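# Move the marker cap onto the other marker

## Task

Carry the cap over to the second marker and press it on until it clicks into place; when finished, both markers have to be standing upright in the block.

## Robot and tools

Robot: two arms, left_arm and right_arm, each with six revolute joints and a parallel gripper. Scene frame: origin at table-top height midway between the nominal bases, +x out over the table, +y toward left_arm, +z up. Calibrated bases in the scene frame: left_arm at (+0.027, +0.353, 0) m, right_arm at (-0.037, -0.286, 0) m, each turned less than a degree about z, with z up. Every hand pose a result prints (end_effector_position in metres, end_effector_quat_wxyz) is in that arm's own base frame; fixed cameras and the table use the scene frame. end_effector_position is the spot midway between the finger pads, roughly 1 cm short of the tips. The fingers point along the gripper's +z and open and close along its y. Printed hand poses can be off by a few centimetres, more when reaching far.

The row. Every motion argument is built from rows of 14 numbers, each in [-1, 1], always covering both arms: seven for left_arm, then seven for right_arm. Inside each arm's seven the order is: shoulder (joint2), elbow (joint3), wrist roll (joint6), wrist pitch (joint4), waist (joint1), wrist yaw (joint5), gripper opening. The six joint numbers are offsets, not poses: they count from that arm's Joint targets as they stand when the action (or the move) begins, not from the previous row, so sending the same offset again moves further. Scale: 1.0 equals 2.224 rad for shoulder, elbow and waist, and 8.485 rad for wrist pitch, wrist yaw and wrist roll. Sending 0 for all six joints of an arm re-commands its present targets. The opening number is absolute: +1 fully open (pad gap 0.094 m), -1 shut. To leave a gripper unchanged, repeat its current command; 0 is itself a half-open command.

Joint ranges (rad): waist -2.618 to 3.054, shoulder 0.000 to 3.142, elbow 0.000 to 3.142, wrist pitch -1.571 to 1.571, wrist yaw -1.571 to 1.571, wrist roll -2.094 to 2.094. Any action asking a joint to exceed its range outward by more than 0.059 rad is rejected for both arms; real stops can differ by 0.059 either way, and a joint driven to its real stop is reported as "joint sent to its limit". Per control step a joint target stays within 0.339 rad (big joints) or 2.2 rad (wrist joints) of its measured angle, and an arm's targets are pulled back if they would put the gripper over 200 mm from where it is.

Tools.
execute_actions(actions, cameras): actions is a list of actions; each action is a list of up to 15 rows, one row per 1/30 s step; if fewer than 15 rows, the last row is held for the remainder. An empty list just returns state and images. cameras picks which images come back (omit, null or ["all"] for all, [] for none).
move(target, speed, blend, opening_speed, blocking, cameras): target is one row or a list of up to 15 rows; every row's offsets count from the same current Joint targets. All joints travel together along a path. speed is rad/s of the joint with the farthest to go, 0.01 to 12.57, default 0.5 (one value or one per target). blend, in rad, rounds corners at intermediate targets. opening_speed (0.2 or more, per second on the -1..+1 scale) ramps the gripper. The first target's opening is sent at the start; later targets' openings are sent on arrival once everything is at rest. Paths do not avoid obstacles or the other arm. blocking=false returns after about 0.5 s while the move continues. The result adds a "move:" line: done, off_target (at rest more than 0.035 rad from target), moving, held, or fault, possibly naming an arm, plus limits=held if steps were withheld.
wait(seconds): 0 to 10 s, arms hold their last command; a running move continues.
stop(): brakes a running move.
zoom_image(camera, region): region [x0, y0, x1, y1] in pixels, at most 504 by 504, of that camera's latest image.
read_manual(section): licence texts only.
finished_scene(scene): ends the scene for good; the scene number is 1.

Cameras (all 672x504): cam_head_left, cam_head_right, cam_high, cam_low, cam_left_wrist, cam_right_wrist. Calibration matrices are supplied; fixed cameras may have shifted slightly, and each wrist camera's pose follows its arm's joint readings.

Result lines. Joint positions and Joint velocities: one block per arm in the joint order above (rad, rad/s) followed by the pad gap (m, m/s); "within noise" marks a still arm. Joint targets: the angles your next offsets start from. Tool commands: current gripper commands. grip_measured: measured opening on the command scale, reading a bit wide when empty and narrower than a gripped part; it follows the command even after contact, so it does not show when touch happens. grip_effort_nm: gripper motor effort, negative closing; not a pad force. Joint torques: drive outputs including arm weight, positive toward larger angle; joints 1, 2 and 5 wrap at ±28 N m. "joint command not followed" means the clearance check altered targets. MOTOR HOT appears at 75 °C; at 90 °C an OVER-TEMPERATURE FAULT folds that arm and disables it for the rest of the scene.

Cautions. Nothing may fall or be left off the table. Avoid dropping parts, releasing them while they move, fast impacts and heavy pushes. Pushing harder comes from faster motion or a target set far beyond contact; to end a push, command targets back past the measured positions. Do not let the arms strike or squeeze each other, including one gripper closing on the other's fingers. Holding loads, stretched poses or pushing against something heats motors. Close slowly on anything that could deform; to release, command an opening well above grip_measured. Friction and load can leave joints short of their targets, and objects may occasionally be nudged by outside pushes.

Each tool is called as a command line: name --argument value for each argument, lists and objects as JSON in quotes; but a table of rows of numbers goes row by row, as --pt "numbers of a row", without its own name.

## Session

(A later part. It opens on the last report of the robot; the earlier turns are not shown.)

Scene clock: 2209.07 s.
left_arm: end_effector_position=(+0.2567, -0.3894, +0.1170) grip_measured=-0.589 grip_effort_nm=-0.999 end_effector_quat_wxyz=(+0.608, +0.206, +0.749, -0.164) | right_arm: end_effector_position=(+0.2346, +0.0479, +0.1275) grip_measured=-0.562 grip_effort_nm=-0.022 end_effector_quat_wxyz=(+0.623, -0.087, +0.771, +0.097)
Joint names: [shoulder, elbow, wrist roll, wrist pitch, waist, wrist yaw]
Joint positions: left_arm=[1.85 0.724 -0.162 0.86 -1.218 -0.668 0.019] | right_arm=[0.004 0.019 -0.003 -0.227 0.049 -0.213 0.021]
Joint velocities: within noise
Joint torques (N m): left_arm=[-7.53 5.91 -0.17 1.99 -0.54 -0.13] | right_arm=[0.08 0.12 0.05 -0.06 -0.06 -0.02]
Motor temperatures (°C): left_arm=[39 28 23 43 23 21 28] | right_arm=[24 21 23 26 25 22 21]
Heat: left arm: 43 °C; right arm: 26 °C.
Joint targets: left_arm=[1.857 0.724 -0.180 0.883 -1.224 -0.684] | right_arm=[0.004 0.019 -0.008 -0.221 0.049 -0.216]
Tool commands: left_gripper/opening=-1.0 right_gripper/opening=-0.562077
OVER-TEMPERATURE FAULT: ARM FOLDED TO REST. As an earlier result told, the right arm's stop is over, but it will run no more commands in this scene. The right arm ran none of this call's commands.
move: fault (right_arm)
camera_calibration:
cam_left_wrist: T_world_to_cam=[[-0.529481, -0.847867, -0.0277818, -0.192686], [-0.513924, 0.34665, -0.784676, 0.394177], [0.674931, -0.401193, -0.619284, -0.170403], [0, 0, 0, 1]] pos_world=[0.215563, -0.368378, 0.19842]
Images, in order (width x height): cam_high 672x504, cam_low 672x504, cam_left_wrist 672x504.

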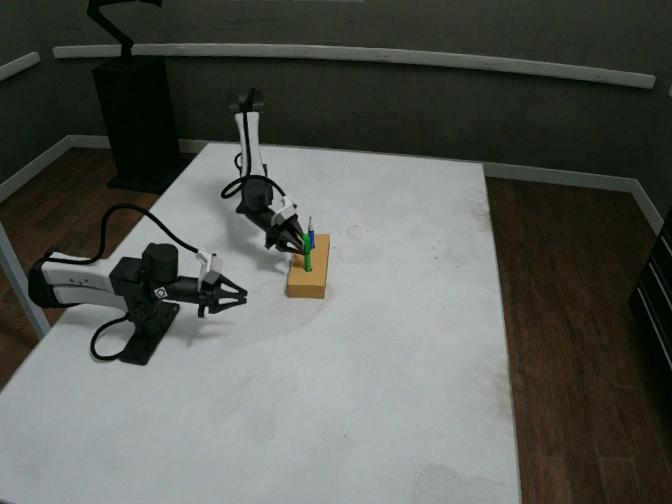

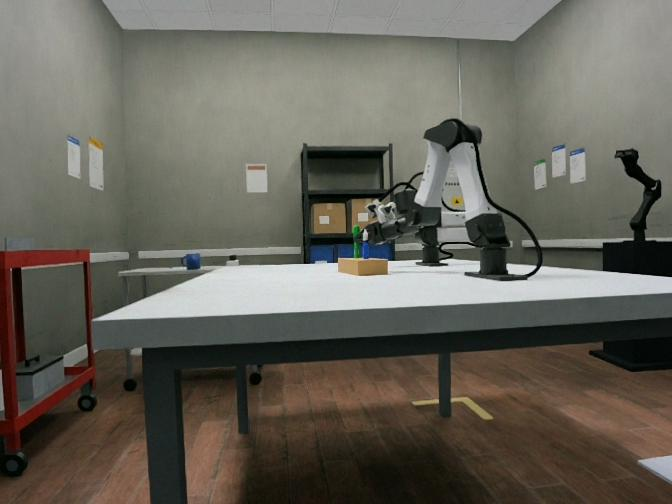

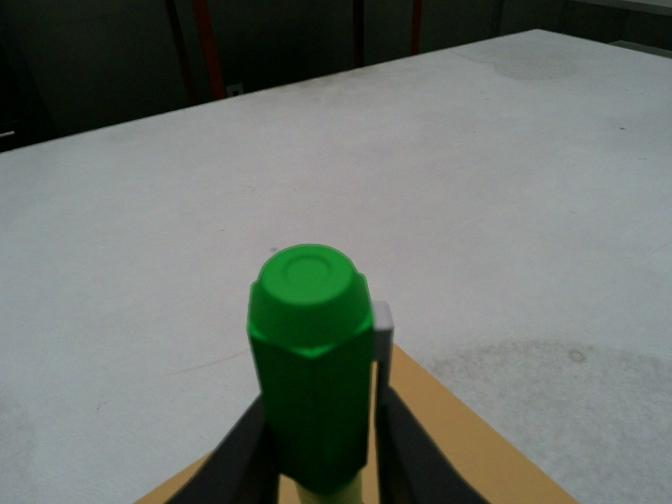

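move --target '[-0.0175, 0.0077, 0, -0.0066, 0, 0, -1, 0, 0, 0, 0, 0, 0, -0.6]' --speed 0.05 --cameras '["cam_low", "cam_high", "cam_left_wrist"]'

zoom_image --camera "cam_high" --region '[298, 228, 322, 280]'

zoom_image --camera "cam_low" --region '[344, 220, 374, 262]'

Scene clock: 2216.87 s.
left_arm: end_effector_position=(+0.2567, -0.3894, +0.1182) grip_measured=-0.589 grip_effort_nm=-0.999 end_effector_quat_wxyz=(+0.609, +0.206, +0.748, -0.165) | right_arm: end_effector_position=(+0.2346, +0.0479, +0.1275) grip_measured=-0.562 grip_effort_nm=-0.022 end_effector_quat_wxyz=(+0.623, -0.087, +0.771, +0.097)
Joint names: [shoulder, elbow, wrist roll, wrist pitch, waist, wrist yaw]
Joint positions: left_arm=[1.848 0.724 -0.162 0.86 -1.218 -0.668 0.019] | right_arm=[0.004 0.019 -0.003 -0.227 0.049 -0.213 0.021]
Joint velocities: within noise
Joint torques (N m): left_arm=[-10.37 7.72 -0.25 1.47 -0.51 -0.11] | right_arm=[0.14 0.2 0.03 -0.05 -0.17 -0.04]
Motor temperatures (°C): left_arm=[39 28 23 43 23 21 28] | right_arm=[24 21 23 26 25 22 21]
Heat: left arm: 43 °C; right arm: 26 °C.
Joint targets: left_arm=[1.818 0.741 -0.180 0.827 -1.224 -0.684] | right_arm=[0.004 0.019 -0.008 -0.221 0.049 -0.216]
Tool commands: left_gripper/opening=-1.0 right_gripper/opening=-0.562077
OVER-TEMPERATURE FAULT: ARM FOLDED TO REST. As an earlier result told, the right arm's stop is over, but it will run no more commands in this scene. The right arm ran none of this call's commands.
move: fault (right_arm)
camera_calibration:
cam_left_wrist: T_world_to_cam=[[-0.52944, -0.847943, -0.0261917, -0.192894], [-0.513149, 0.344681, -0.786049, 0.3943], [0.675553, -0.402725, -0.617609, -0.170607], [0, 0, 0, 1]] pos_world=[0.215463, -0.368179, 0.199519]
Images, in order (width x height): cam_high 672x504, cam_low 672x504, cam_left_wrist 672x504.

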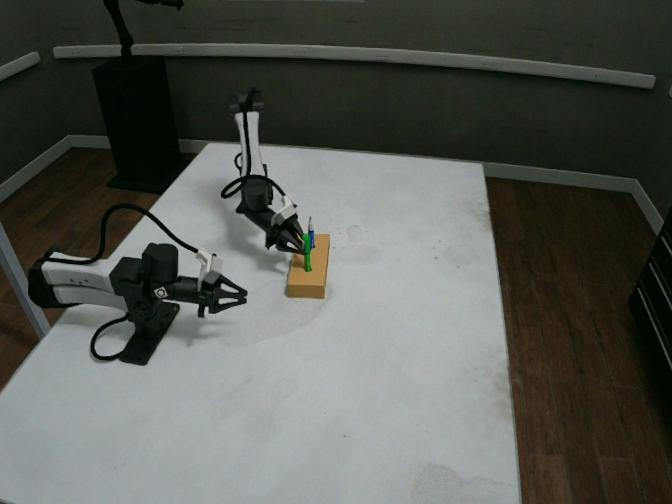

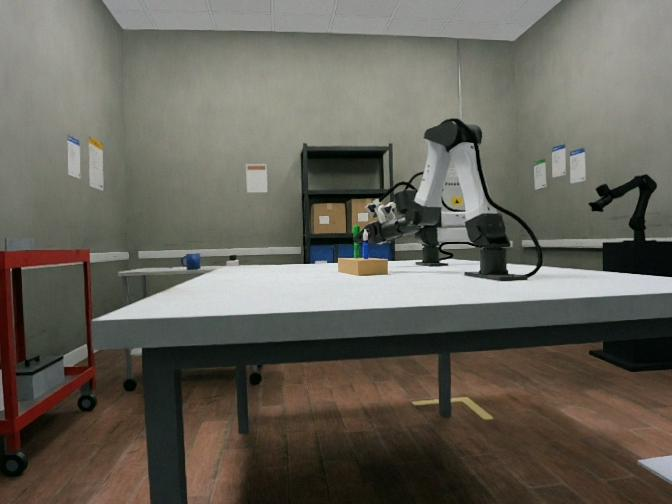

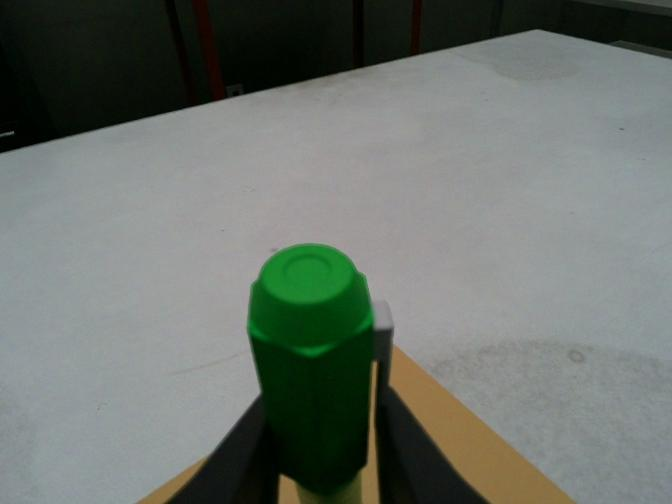

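Scaled by 9.692 from the camera's 672x504 image, which has a finer 960x720 frame.

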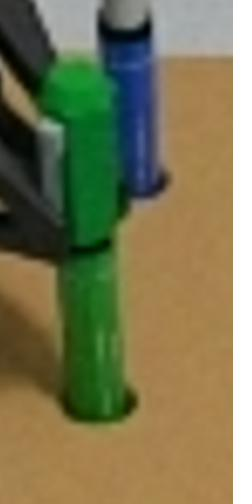

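Scaled by 12.000 from the camera's 672x504 image, which has a finer 960x720 frame.

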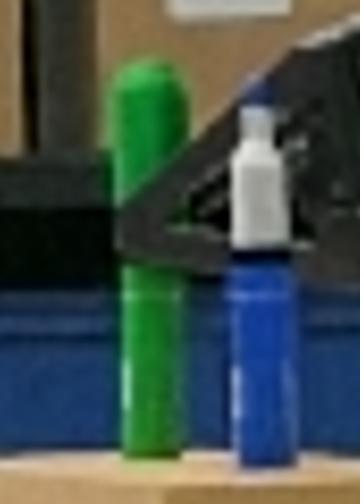

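move --target '[-0.0087, 0.0039, 0, -0.0033, 0, 0, -1, 0, 0, 0, 0, 0, 0, -0.6]' --speed 0.05 --cameras '["cam_low", "cam_high", "cam_left_wrist"]'

zoom_image --camera "cam_high" --region '[298, 228, 322, 280]'

zoom_image --camera "cam_low" --region '[344, 220, 374, 262]'

Scene clock: 2246.13 s.
left_arm: end_effector_position=(+0.2563, -0.3883, +0.1231) grip_measured=-0.589 grip_effort_nm=-0.989 end_effector_quat_wxyz=(+0.609, +0.205, +0.748, -0.166) | right_arm: end_effector_position=(+0.2346, +0.0479, +0.1275) grip_measured=-0.562 grip_effort_nm=-0.022 end_effector_quat_wxyz=(+0.623, -0.087, +0.771, +0.097)
Joint names: [shoulder, elbow, wrist roll, wrist pitch, waist, wrist yaw]
Joint positions: left_arm=[1.828 0.724 -0.162 0.842 -1.218 -0.668 0.019] | right_arm=[0.004 0.019 -0.003 -0.227 0.049 -0.213 0.021]
Joint velocities: within noise
Joint torques (N m): left_arm=[-10.19 8.58 -0.2 1.37 -0.59 -0.11] | right_arm=[0.1 0.16 0.05 -0.05 -0.25 -0.02]
Motor temperatures (°C): left_arm=[47 30 23 41 23 21 28] | right_arm=[24 21 23 26 25 22 21]
Heat: left arm: 47 °C; right arm: 26 °C.
Joint targets: left_arm=[1.799 0.750 -0.180 0.799 -1.224 -0.684] | right_arm=[0.004 0.019 -0.008 -0.221 0.049 -0.216]
Tool commands: left_gripper/opening=-1.0 right_gripper/opening=-0.562077
OVER-TEMPERATURE FAULT: ARM FOLDED TO REST. As an earlier result told, the right arm's stop is over, but it will run no more commands in this scene. The right arm ran none of this call's commands.
move: fault (right_arm), off_target (left_arm); left_arm: the wrist pitch is farthest, 0.043 rad from its target
camera_calibration:
cam_left_wrist: T_world_to_cam=[[-0.529439, -0.847973, -0.0252088, -0.192175], [-0.512826, 0.343576, -0.786743, 0.397121], [0.675799, -0.403605, -0.616765, -0.167438], [0, 0, 0, 1]] pos_world=[0.215063, -0.366979, 0.204318]
Images, in order (width x height): cam_high 672x504, cam_low 672x504, cam_left_wrist 672x504.

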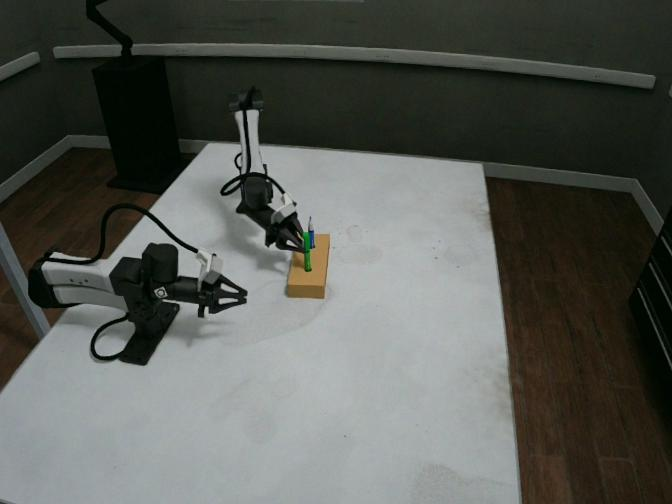

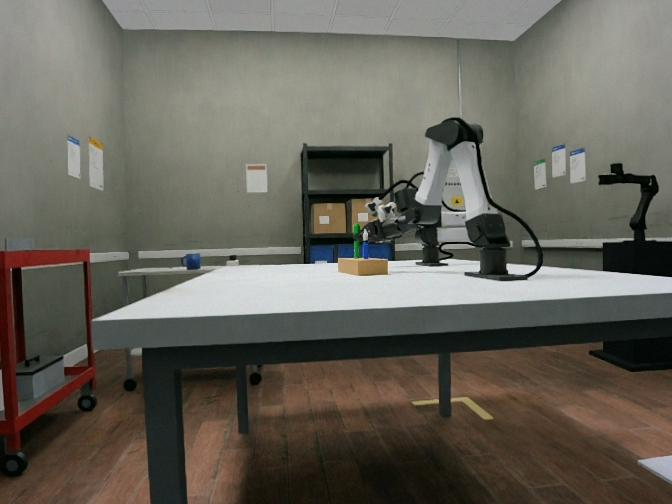

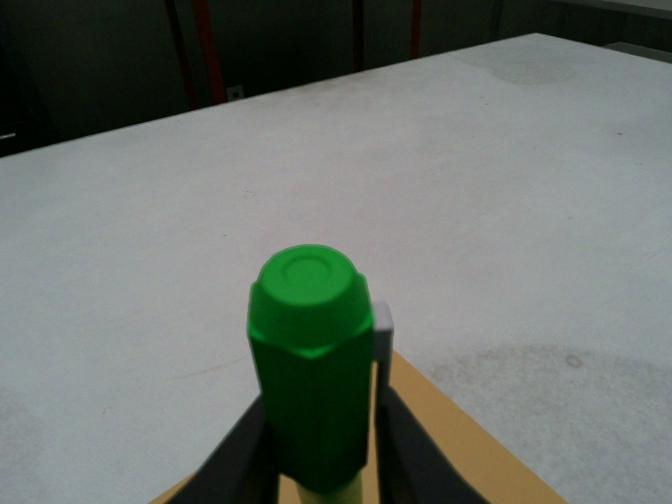

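Scaled by 9.692 from the camera's 672x504 image, which has a finer 960x720 frame.

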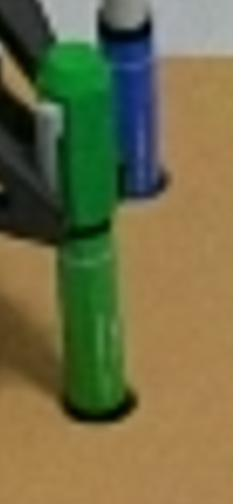

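Scaled by 12.000 from the camera's 672x504 image, which has a finer 960x720 frame.

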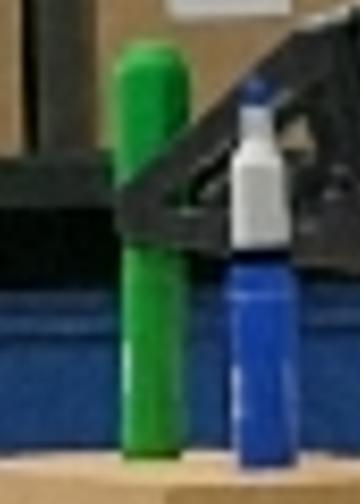

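move --pt "0.0262 -0.0116 0 0.0099 0 0 -1 0 0 0 0 0 0 -0.6" --pt "0.0507 -0.0327 0 -0.0144 0 0.0037 -1 0 0 0 0 0 0 -0.6" --speed '[0.06, 0.15]' --cameras '["cam_low", "cam_high", "cam_left_wrist"]'

zoom_image --camera "cam_high" --region '[298, 228, 322, 280]'

zoom_image --camera "cam_low" --region '[344, 220, 374, 262]'

Scene clock: 2255.27 s.
left_arm: end_effector_position=(+0.2577, -0.3880, +0.1140) grip_measured=-0.589 grip_effort_nm=-0.994 end_effector_quat_wxyz=(+0.609, +0.205, +0.750, -0.159) | right_arm: end_effector_position=(+0.2346, +0.0479, +0.1275) grip_measured=-0.562 grip_effort_nm=-0.027 end_effector_quat_wxyz=(+0.623, -0.087, +0.771, +0.097)
Joint names: [shoulder, elbow, wrist roll, wrist pitch, waist, wrist yaw]
Joint positions: left_arm=[1.86 0.724 -0.162 0.863 -1.218 -0.679 0.019] | right_arm=[0.004 0.019 -0.003 -0.227 0.049 -0.213 0.021]
Joint velocities: within noise
Joint torques (N m): left_arm=[-3.73 1.51 -0.2 0.12 -0.65 0.18] | right_arm=[0.18 0.13 0.03 -0.06 -0.18 -0.05]
Motor temperatures (°C): left_arm=[46 30 23 41 23 21 28] | right_arm=[24 21 23 26 25 22 21]
Heat: left arm: 46 °C; right arm: 26 °C.
Joint targets: left_arm=[1.911 0.677 -0.180 0.677 -1.224 -0.652] | right_arm=[0.004 0.019 -0.008 -0.221 0.049 -0.216]
Tool commands: left_gripper/opening=-1.0 right_gripper/opening=-0.562077
OVER-TEMPERATURE FAULT: ARM FOLDED TO REST. As an earlier result told, the right arm's stop is over, but it will run no more commands in this scene. The right arm ran none of this call's commands.
move: fault (right_arm), off_target (left_arm); left_arm: the wrist pitch is farthest, 0.186 rad from its target
camera_calibration:
cam_left_wrist: T_world_to_cam=[[-0.520616, -0.853123, -0.0337691, -0.194695], [-0.517094, 0.346535, -0.782642, 0.392422], [0.679392, -0.389994, -0.621556, -0.168983], [0, 0, 0, 1]] pos_world=[0.216363, -0.367989, 0.195519]
Images, in order (width x height): cam_high 672x504, cam_low 672x504, cam_left_wrist 672x504.

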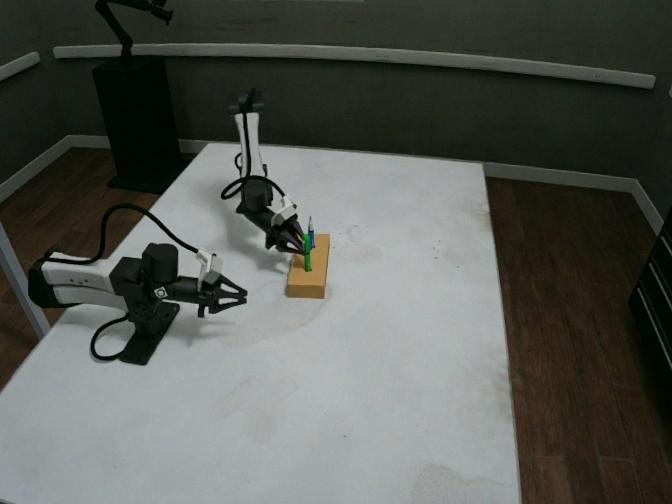

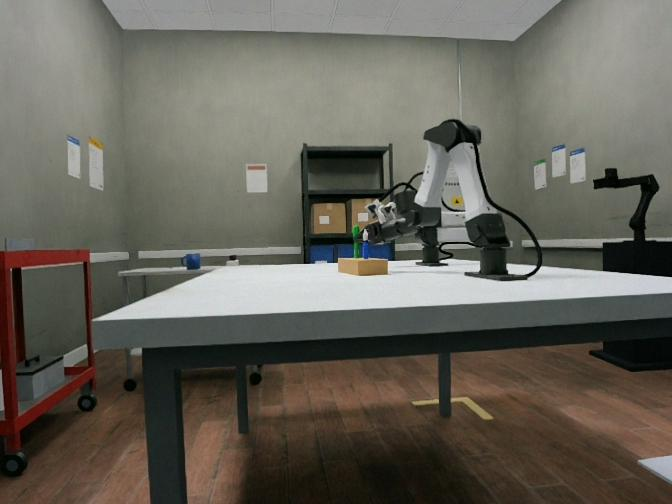

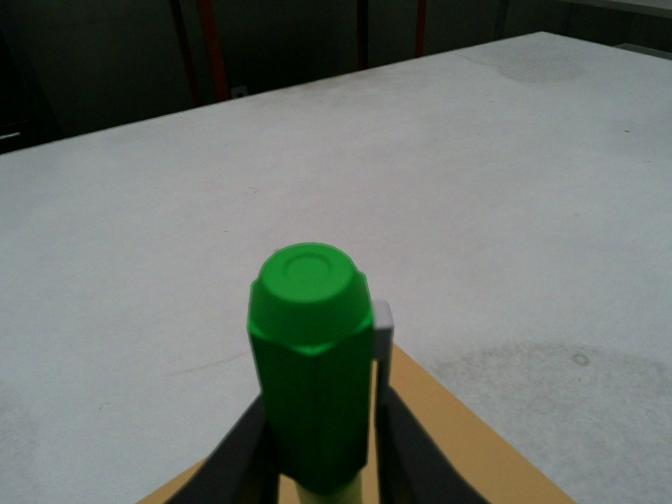

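Scaled by 9.692 from the camera's 672x504 image, which has a finer 960x720 frame.

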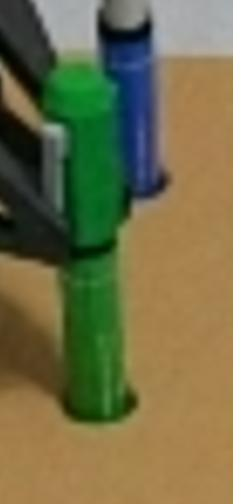

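Scaled by 12.000 from the camera's 672x504 image, which has a finer 960x720 frame.

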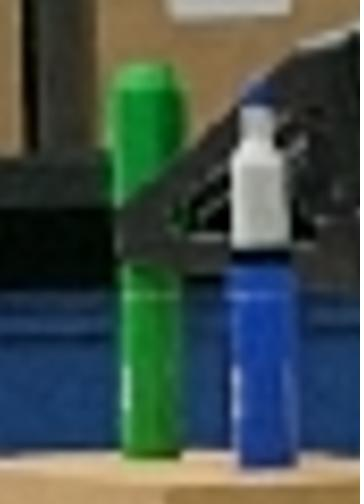

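move --pt "-0.0243 0.0211 0 0.0243 0 -0.0038 -1 0 0 0 0 0 0 -0.6" --pt "-0.0243 0.0211 0 0.0243 0 -0.0038 -0.3 0 0 0 0 0 0 -0.6" --speed 0.3 --opening_speed 0.4 --cameras '["cam_low", "cam_high", "cam_left_wrist"]'

zoom_image --camera "cam_high" --region '[292, 222, 328, 282]'

zoom_image --camera "cam_low" --region '[344, 220, 374, 262]'

Scene clock: 2285.60 s.
left_arm: end_effector_position=(+0.2574, -0.3896, +0.1166) grip_measured=-0.302 grip_effort_nm=0.134 end_effector_quat_wxyz=(+0.611, +0.203, +0.747, -0.165) | right_arm: end_effector_position=(+0.2346, +0.0479, +0.1275) grip_measured=-0.562 grip_effort_nm=-0.017 end_effector_quat_wxyz=(+0.623, -0.087, +0.771, +0.097)
Joint names: [shoulder, elbow, wrist roll, wrist pitch, waist, wrist yaw]
Joint positions: left_arm=[1.86 0.724 -0.162 0.877 -1.218 -0.673 0.033] | right_arm=[0.004 0.019 -0.003 -0.227 0.049 -0.213 0.021]
Joint velocities: within noise
Joint torques (N m): left_arm=[-8.17 6.02 -0.19 1.81 -0.57 -0.1] | right_arm=[0.13 0.2 0.03 -0.05 -0.17 -0.01]
Motor temperatures (°C): left_arm=[42 29 23 38 23 21 28] | right_arm=[24 21 23 26 25 22 21]
Heat: left arm: 42 °C; right arm: 26 °C.
Joint targets: left_arm=[1.857 0.724 -0.180 0.883 -1.224 -0.685] | right_arm=[0.004 0.019 -0.008 -0.221 0.049 -0.216]
Tool commands: left_gripper/opening=-0.3 right_gripper/opening=-0.562077
OVER-TEMPERATURE FAULT: ARM FOLDED TO REST. As an earlier result told, the right arm's stop is over, but it will run no more commands in this scene. The right arm ran none of this call's commands.
move: fault (right_arm)
camera_calibration:
cam_left_wrist: T_world_to_cam=[[-0.525617, -0.850382, -0.0240012, -0.19489], [-0.512433, 0.339, -0.788981, 0.391424], [0.679072, -0.402403, -0.613948, -0.173359], [0, 0, 0, 1]] pos_world=[0.215864, -0.368184, 0.197715]
Images, in order (width x height): cam_high 672x504, cam_low 672x504, cam_left_wrist 672x504.

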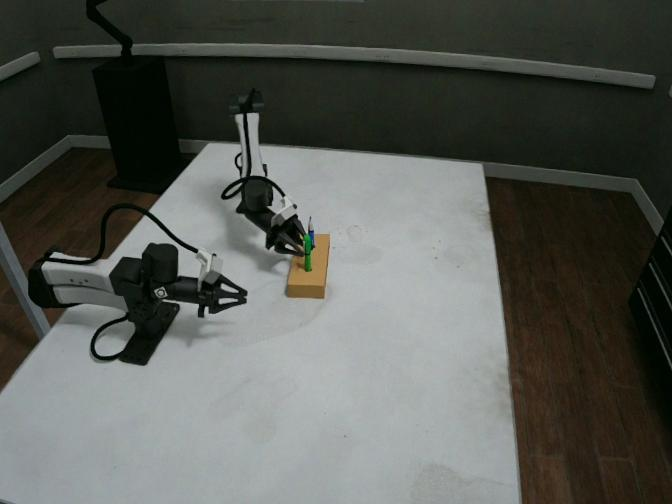

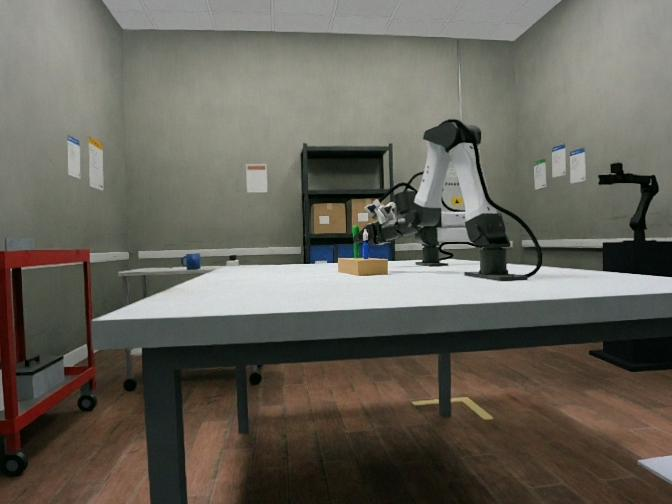

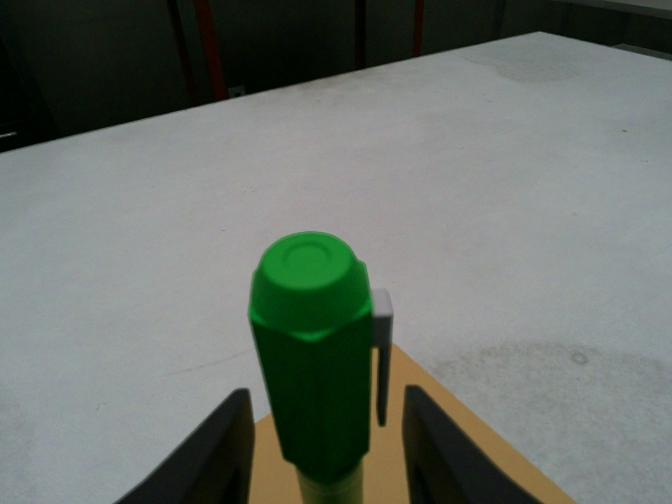

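Scaled by 8.400 from the camera's 672x504 image, which has a finer 960x720 frame.

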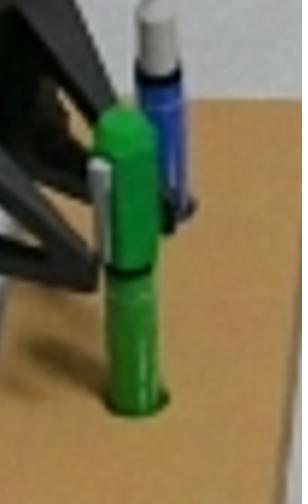

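Scaled by 12.000 from the camera's 672x504 image, which has a finer 960x720 frame.

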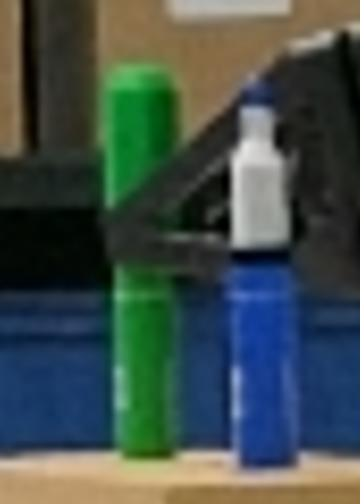

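move --pt "-0.018 0 0 0 0 0 -0.1 0 0 0 0 0 0 -0.6" --pt "-0.0616 0.0157 0 -0.0152 0 0 -0.1 0 0 0 0 0 0 -0.6" --pt "-0.0868 0.0326 0 -0.0253 0 0 -0.1 0 0 0 0 0 0 -0.6" --pt "-0.1142 0.0488 0.0032 -0.0290 0 0 -0.1 0 0 0 0 0 0 -0.6" --speed '[0.1, 0.12, 0.15, 0.2]' --blend '[0.01, 0.02, 0.02, 0]' --opening_speed 0.5 --cameras '["cam_low", "cam_high", "cam_left_wrist", "cam_head_right"]'

zoom_image --camera "cam_high" --region '[292, 222, 328, 282]'

zoom_image --camera "cam_low" --region '[344, 220, 374, 262]'

Scene clock: 2311.30 s.
left_arm: end_effector_position=(+0.2564, -0.3869, +0.2116) grip_measured=-0.102 grip_effort_nm=0.139 end_effector_quat_wxyz=(+0.637, +0.173, +0.724, -0.201) | right_arm: end_effector_position=(+0.2346, +0.0479, +0.1275) grip_measured=-0.562 grip_effort_nm=-0.017 end_effector_quat_wxyz=(+0.623, -0.087, +0.771, +0.097)
Joint names: [shoulder, elbow, wrist roll, wrist pitch, waist, wrist yaw]
Joint positions: left_arm=[1.621 0.808 -0.159 0.673 -1.218 -0.673 0.042] | right_arm=[0.004 0.019 -0.003 -0.227 0.049 -0.213 0.021]
Joint velocities: within noise
Joint torques (N m): left_arm=[-8.59 9.74 0.01 1.42 -0.7 -0.07] | right_arm=[0.16 0.1 0.05 -0.05 -0.23 -0.02]
Motor temperatures (°C): left_arm=[43 29 23 41 23 21 27] | right_arm=[24 21 23 26 25 22 21]
Heat: left arm: 43 °C; right arm: 26 °C.
Joint targets: left_arm=[1.603 0.833 -0.153 0.637 -1.224 -0.685] | right_arm=[0.004 0.019 -0.008 -0.221 0.049 -0.216]
Tool commands: left_gripper/opening=-0.1 right_gripper/opening=-0.562077
OVER-TEMPERATURE FAULT: ARM FOLDED TO REST. As an earlier result told, the right arm's stop is over, but it will run no more commands in this scene. The right arm ran none of this call's commands.
move: fault (right_arm), off_target (left_arm); left_arm: the wrist pitch is farthest, 0.036 rad from its target
camera_calibration:
cam_left_wrist: T_world_to_cam=[[-0.526443, -0.848955, 0.0461897, -0.204922], [-0.477632, 0.250365, -0.842131, 0.433001], [0.703367, -0.465396, -0.537291, -0.160141], [0, 0, 0, 1]] pos_world=[0.211573, -0.356907, 0.288067]
Images, in order (width x height): cam_head_right 672x504, cam_high 672x504, cam_low 672x504, cam_left_wrist 672x504.

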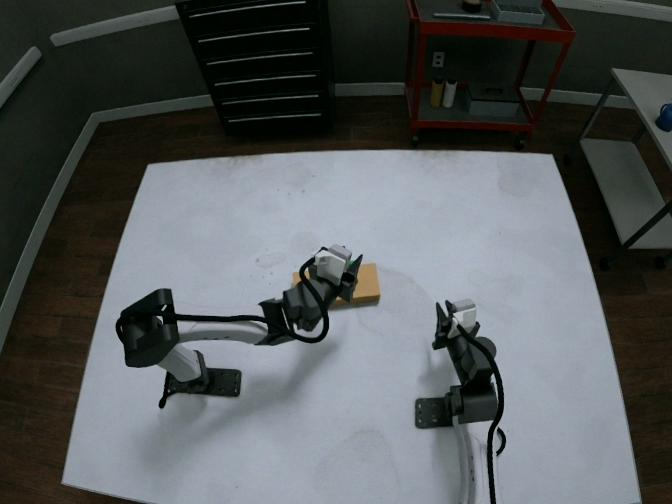

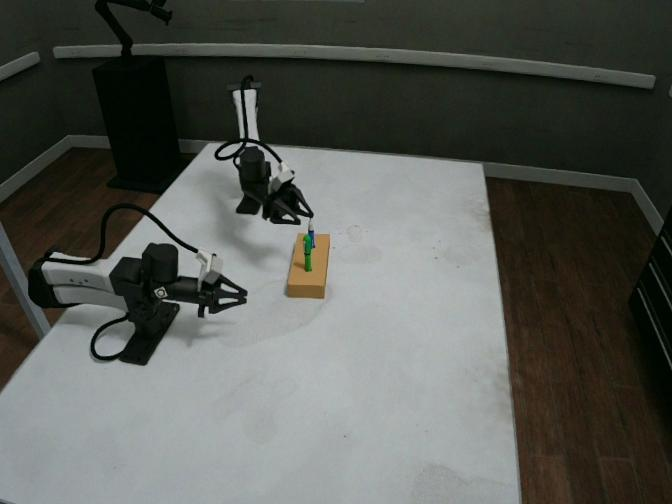

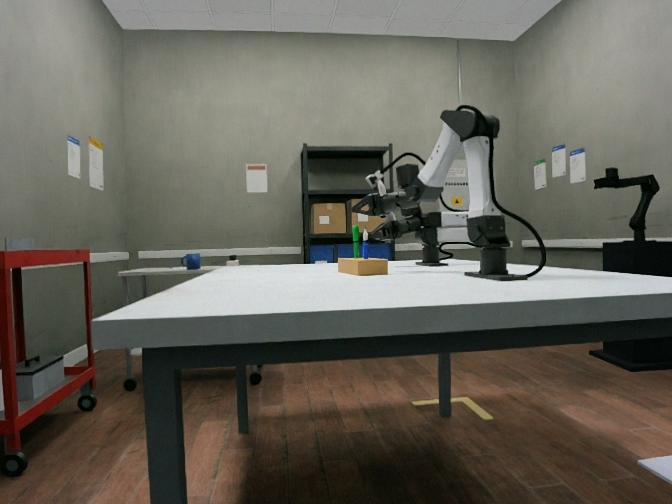

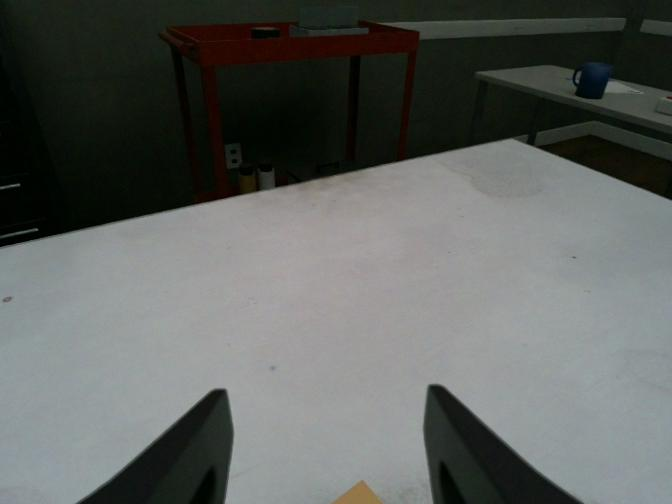

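Scaled by 8.400 from the camera's 672x504 image, which has a finer 960x720 frame.

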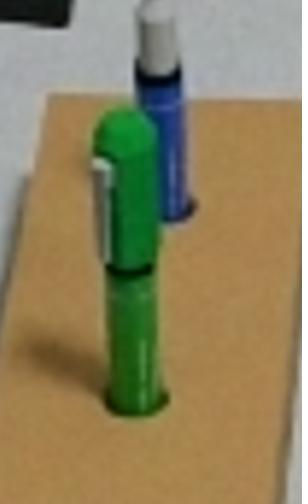

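Scaled by 12.000 from the camera's 672x504 image, which has a finer 960x720 frame.

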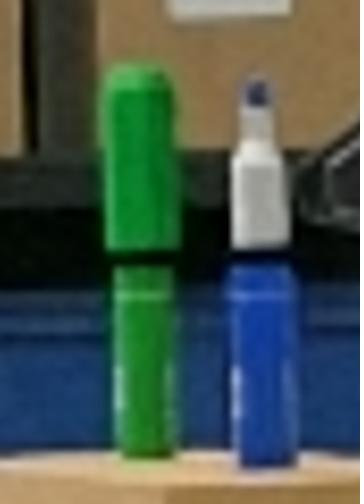

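zoom_image --camera "cam_low" --region '[350, 236, 370, 248]'

zoom_image --camera "cam_high" --region '[298, 232, 318, 262]'

zoom_image --camera "cam_low" --region '[346, 222, 376, 262]'

Scaled by 25.200 from the camera's 672x504 image, which has a finer 960x720 frame.

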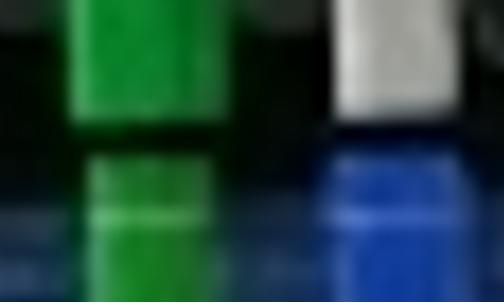

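Scaled by 16.800 from the camera's 672x504 image, which has a finer 960x720 frame.

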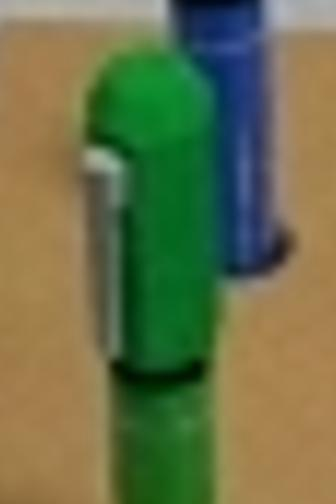

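Scaled by 12.600 from the camera's 672x504 image, which has a finer 960x720 frame.

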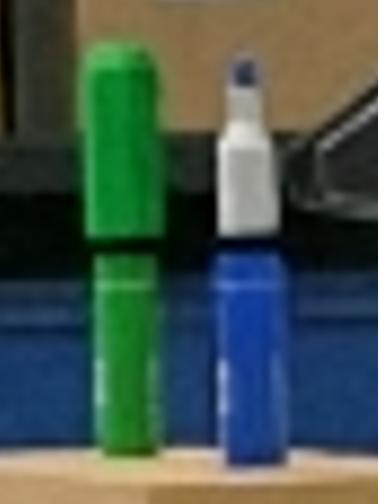

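move --pt "-0.0409 0.0576 0.018 -0.0101 0.0117 0.0032 -0.1 0 0 0 0 0 0 -0.6" --pt "-0.0409 0.0751 0.018 -0.0515 0.4604 0.0807 -0.1 0 0 0 0 0 0 -0.6" --speed '[0.3, 0.7]' --blend '[0.03, 0]' --cameras '["cam_low", "cam_high", "cam_head_right", "cam_head_left"]'

zoom_image --camera "cam_head_right" --region '[280, 230, 400, 320]'

zoom_image --camera "cam_low" --region '[330, 215, 400, 285]'

zoom_image --camera "cam_high" --region '[280, 210, 340, 300]'

Scene clock: 2335.23 s.
left_arm: end_effector_position=(+0.4716, -0.0930, +0.2183) grip_measured=-0.102 grip_effort_nm=0.125 end_effector_quat_wxyz=(+0.578, +0.072, +0.810, -0.061) | right_arm: end_effector_position=(+0.2346, +0.0479, +0.1275) grip_measured=-0.562 grip_effort_nm=-0.027 end_effector_quat_wxyz=(+0.623, -0.087, +0.771, +0.097)
Joint names: [shoulder, elbow, wrist roll, wrist pitch, waist, wrist yaw]
Joint positions: left_arm=[1.528 0.967 -0.018 0.231 -0.196 -0.002 0.042] | right_arm=[0.004 0.019 -0.003 -0.227 0.049 -0.213 0.021]
Joint velocities: within noise
Joint torques (N m): left_arm=[-8.31 11.37 0.03 1.64 -0.46 0.17] | right_arm=[0.2 0.12 0.03 -0.06 -0.16 -0.02]
Motor temperatures (°C): left_arm=[45 32 23 40 23 21 26] | right_arm=[24 21 23 26 25 22 21]
Heat: left arm: 45 °C; right arm: 26 °C.
Joint targets: left_arm=[1.512 1.000 0.000 0.200 -0.200 0.000] | right_arm=[0.004 0.019 -0.008 -0.221 0.049 -0.216]
Tool commands: left_gripper/opening=-0.1 right_gripper/opening=-0.562077
OVER-TEMPERATURE FAULT: ARM FOLDED TO REST. As an earlier result told, the right arm's stop is over, but it will run no more commands in this scene. The right arm ran none of this call's commands.
move: fault (right_arm)
Images, in order (width x height): cam_head_left 672x504, cam_head_right 672x504, cam_high 672x504, cam_low 672x504.

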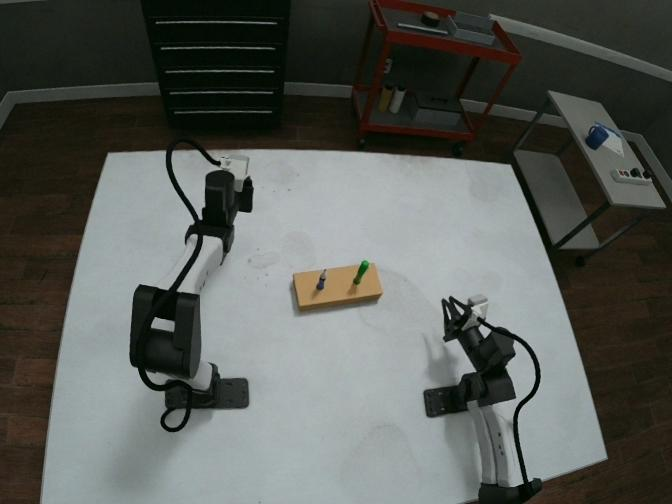

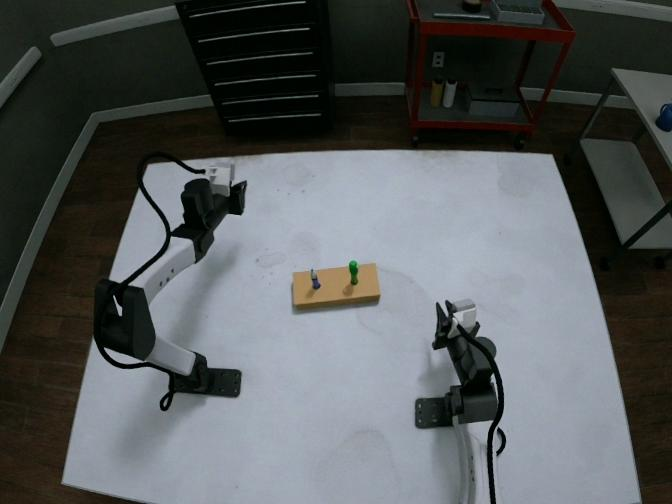

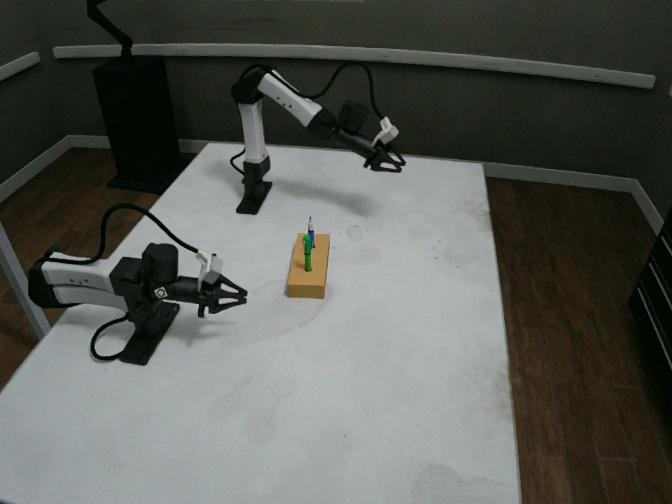

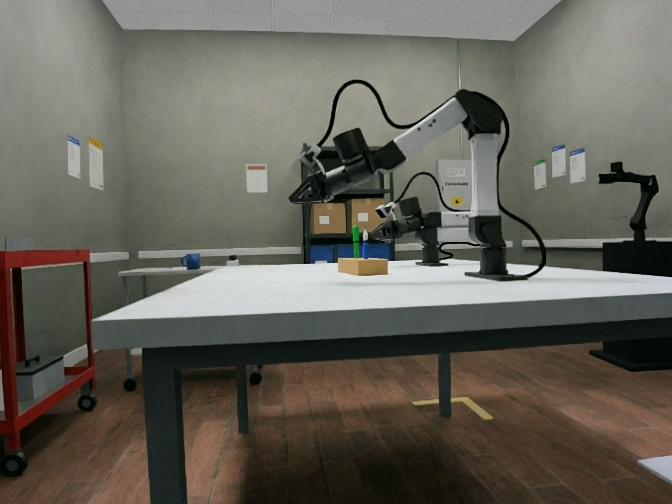

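Scaled by 4.200 from the camera's 672x504 image, which has a finer 960x720 frame.

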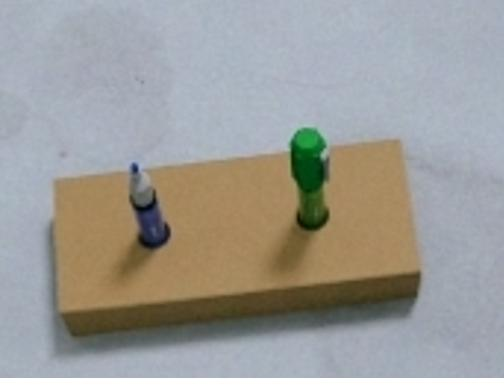

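Scaled by 7.200 from the camera's 672x504 image, which has a finer 960x720 frame.

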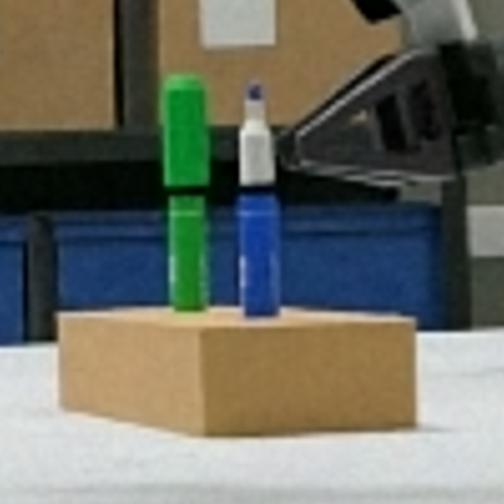

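Scaled by 5.600 from the camera's 672x504 image, which has a finer 960x720 frame.

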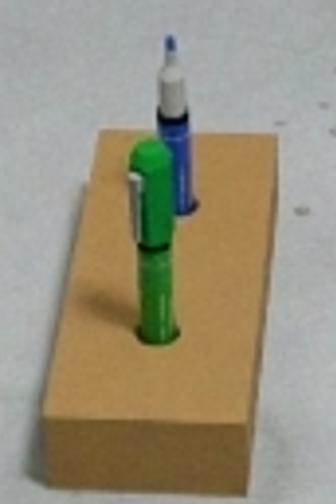

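finished_scene --scene 1

The scene is finished: the task was done.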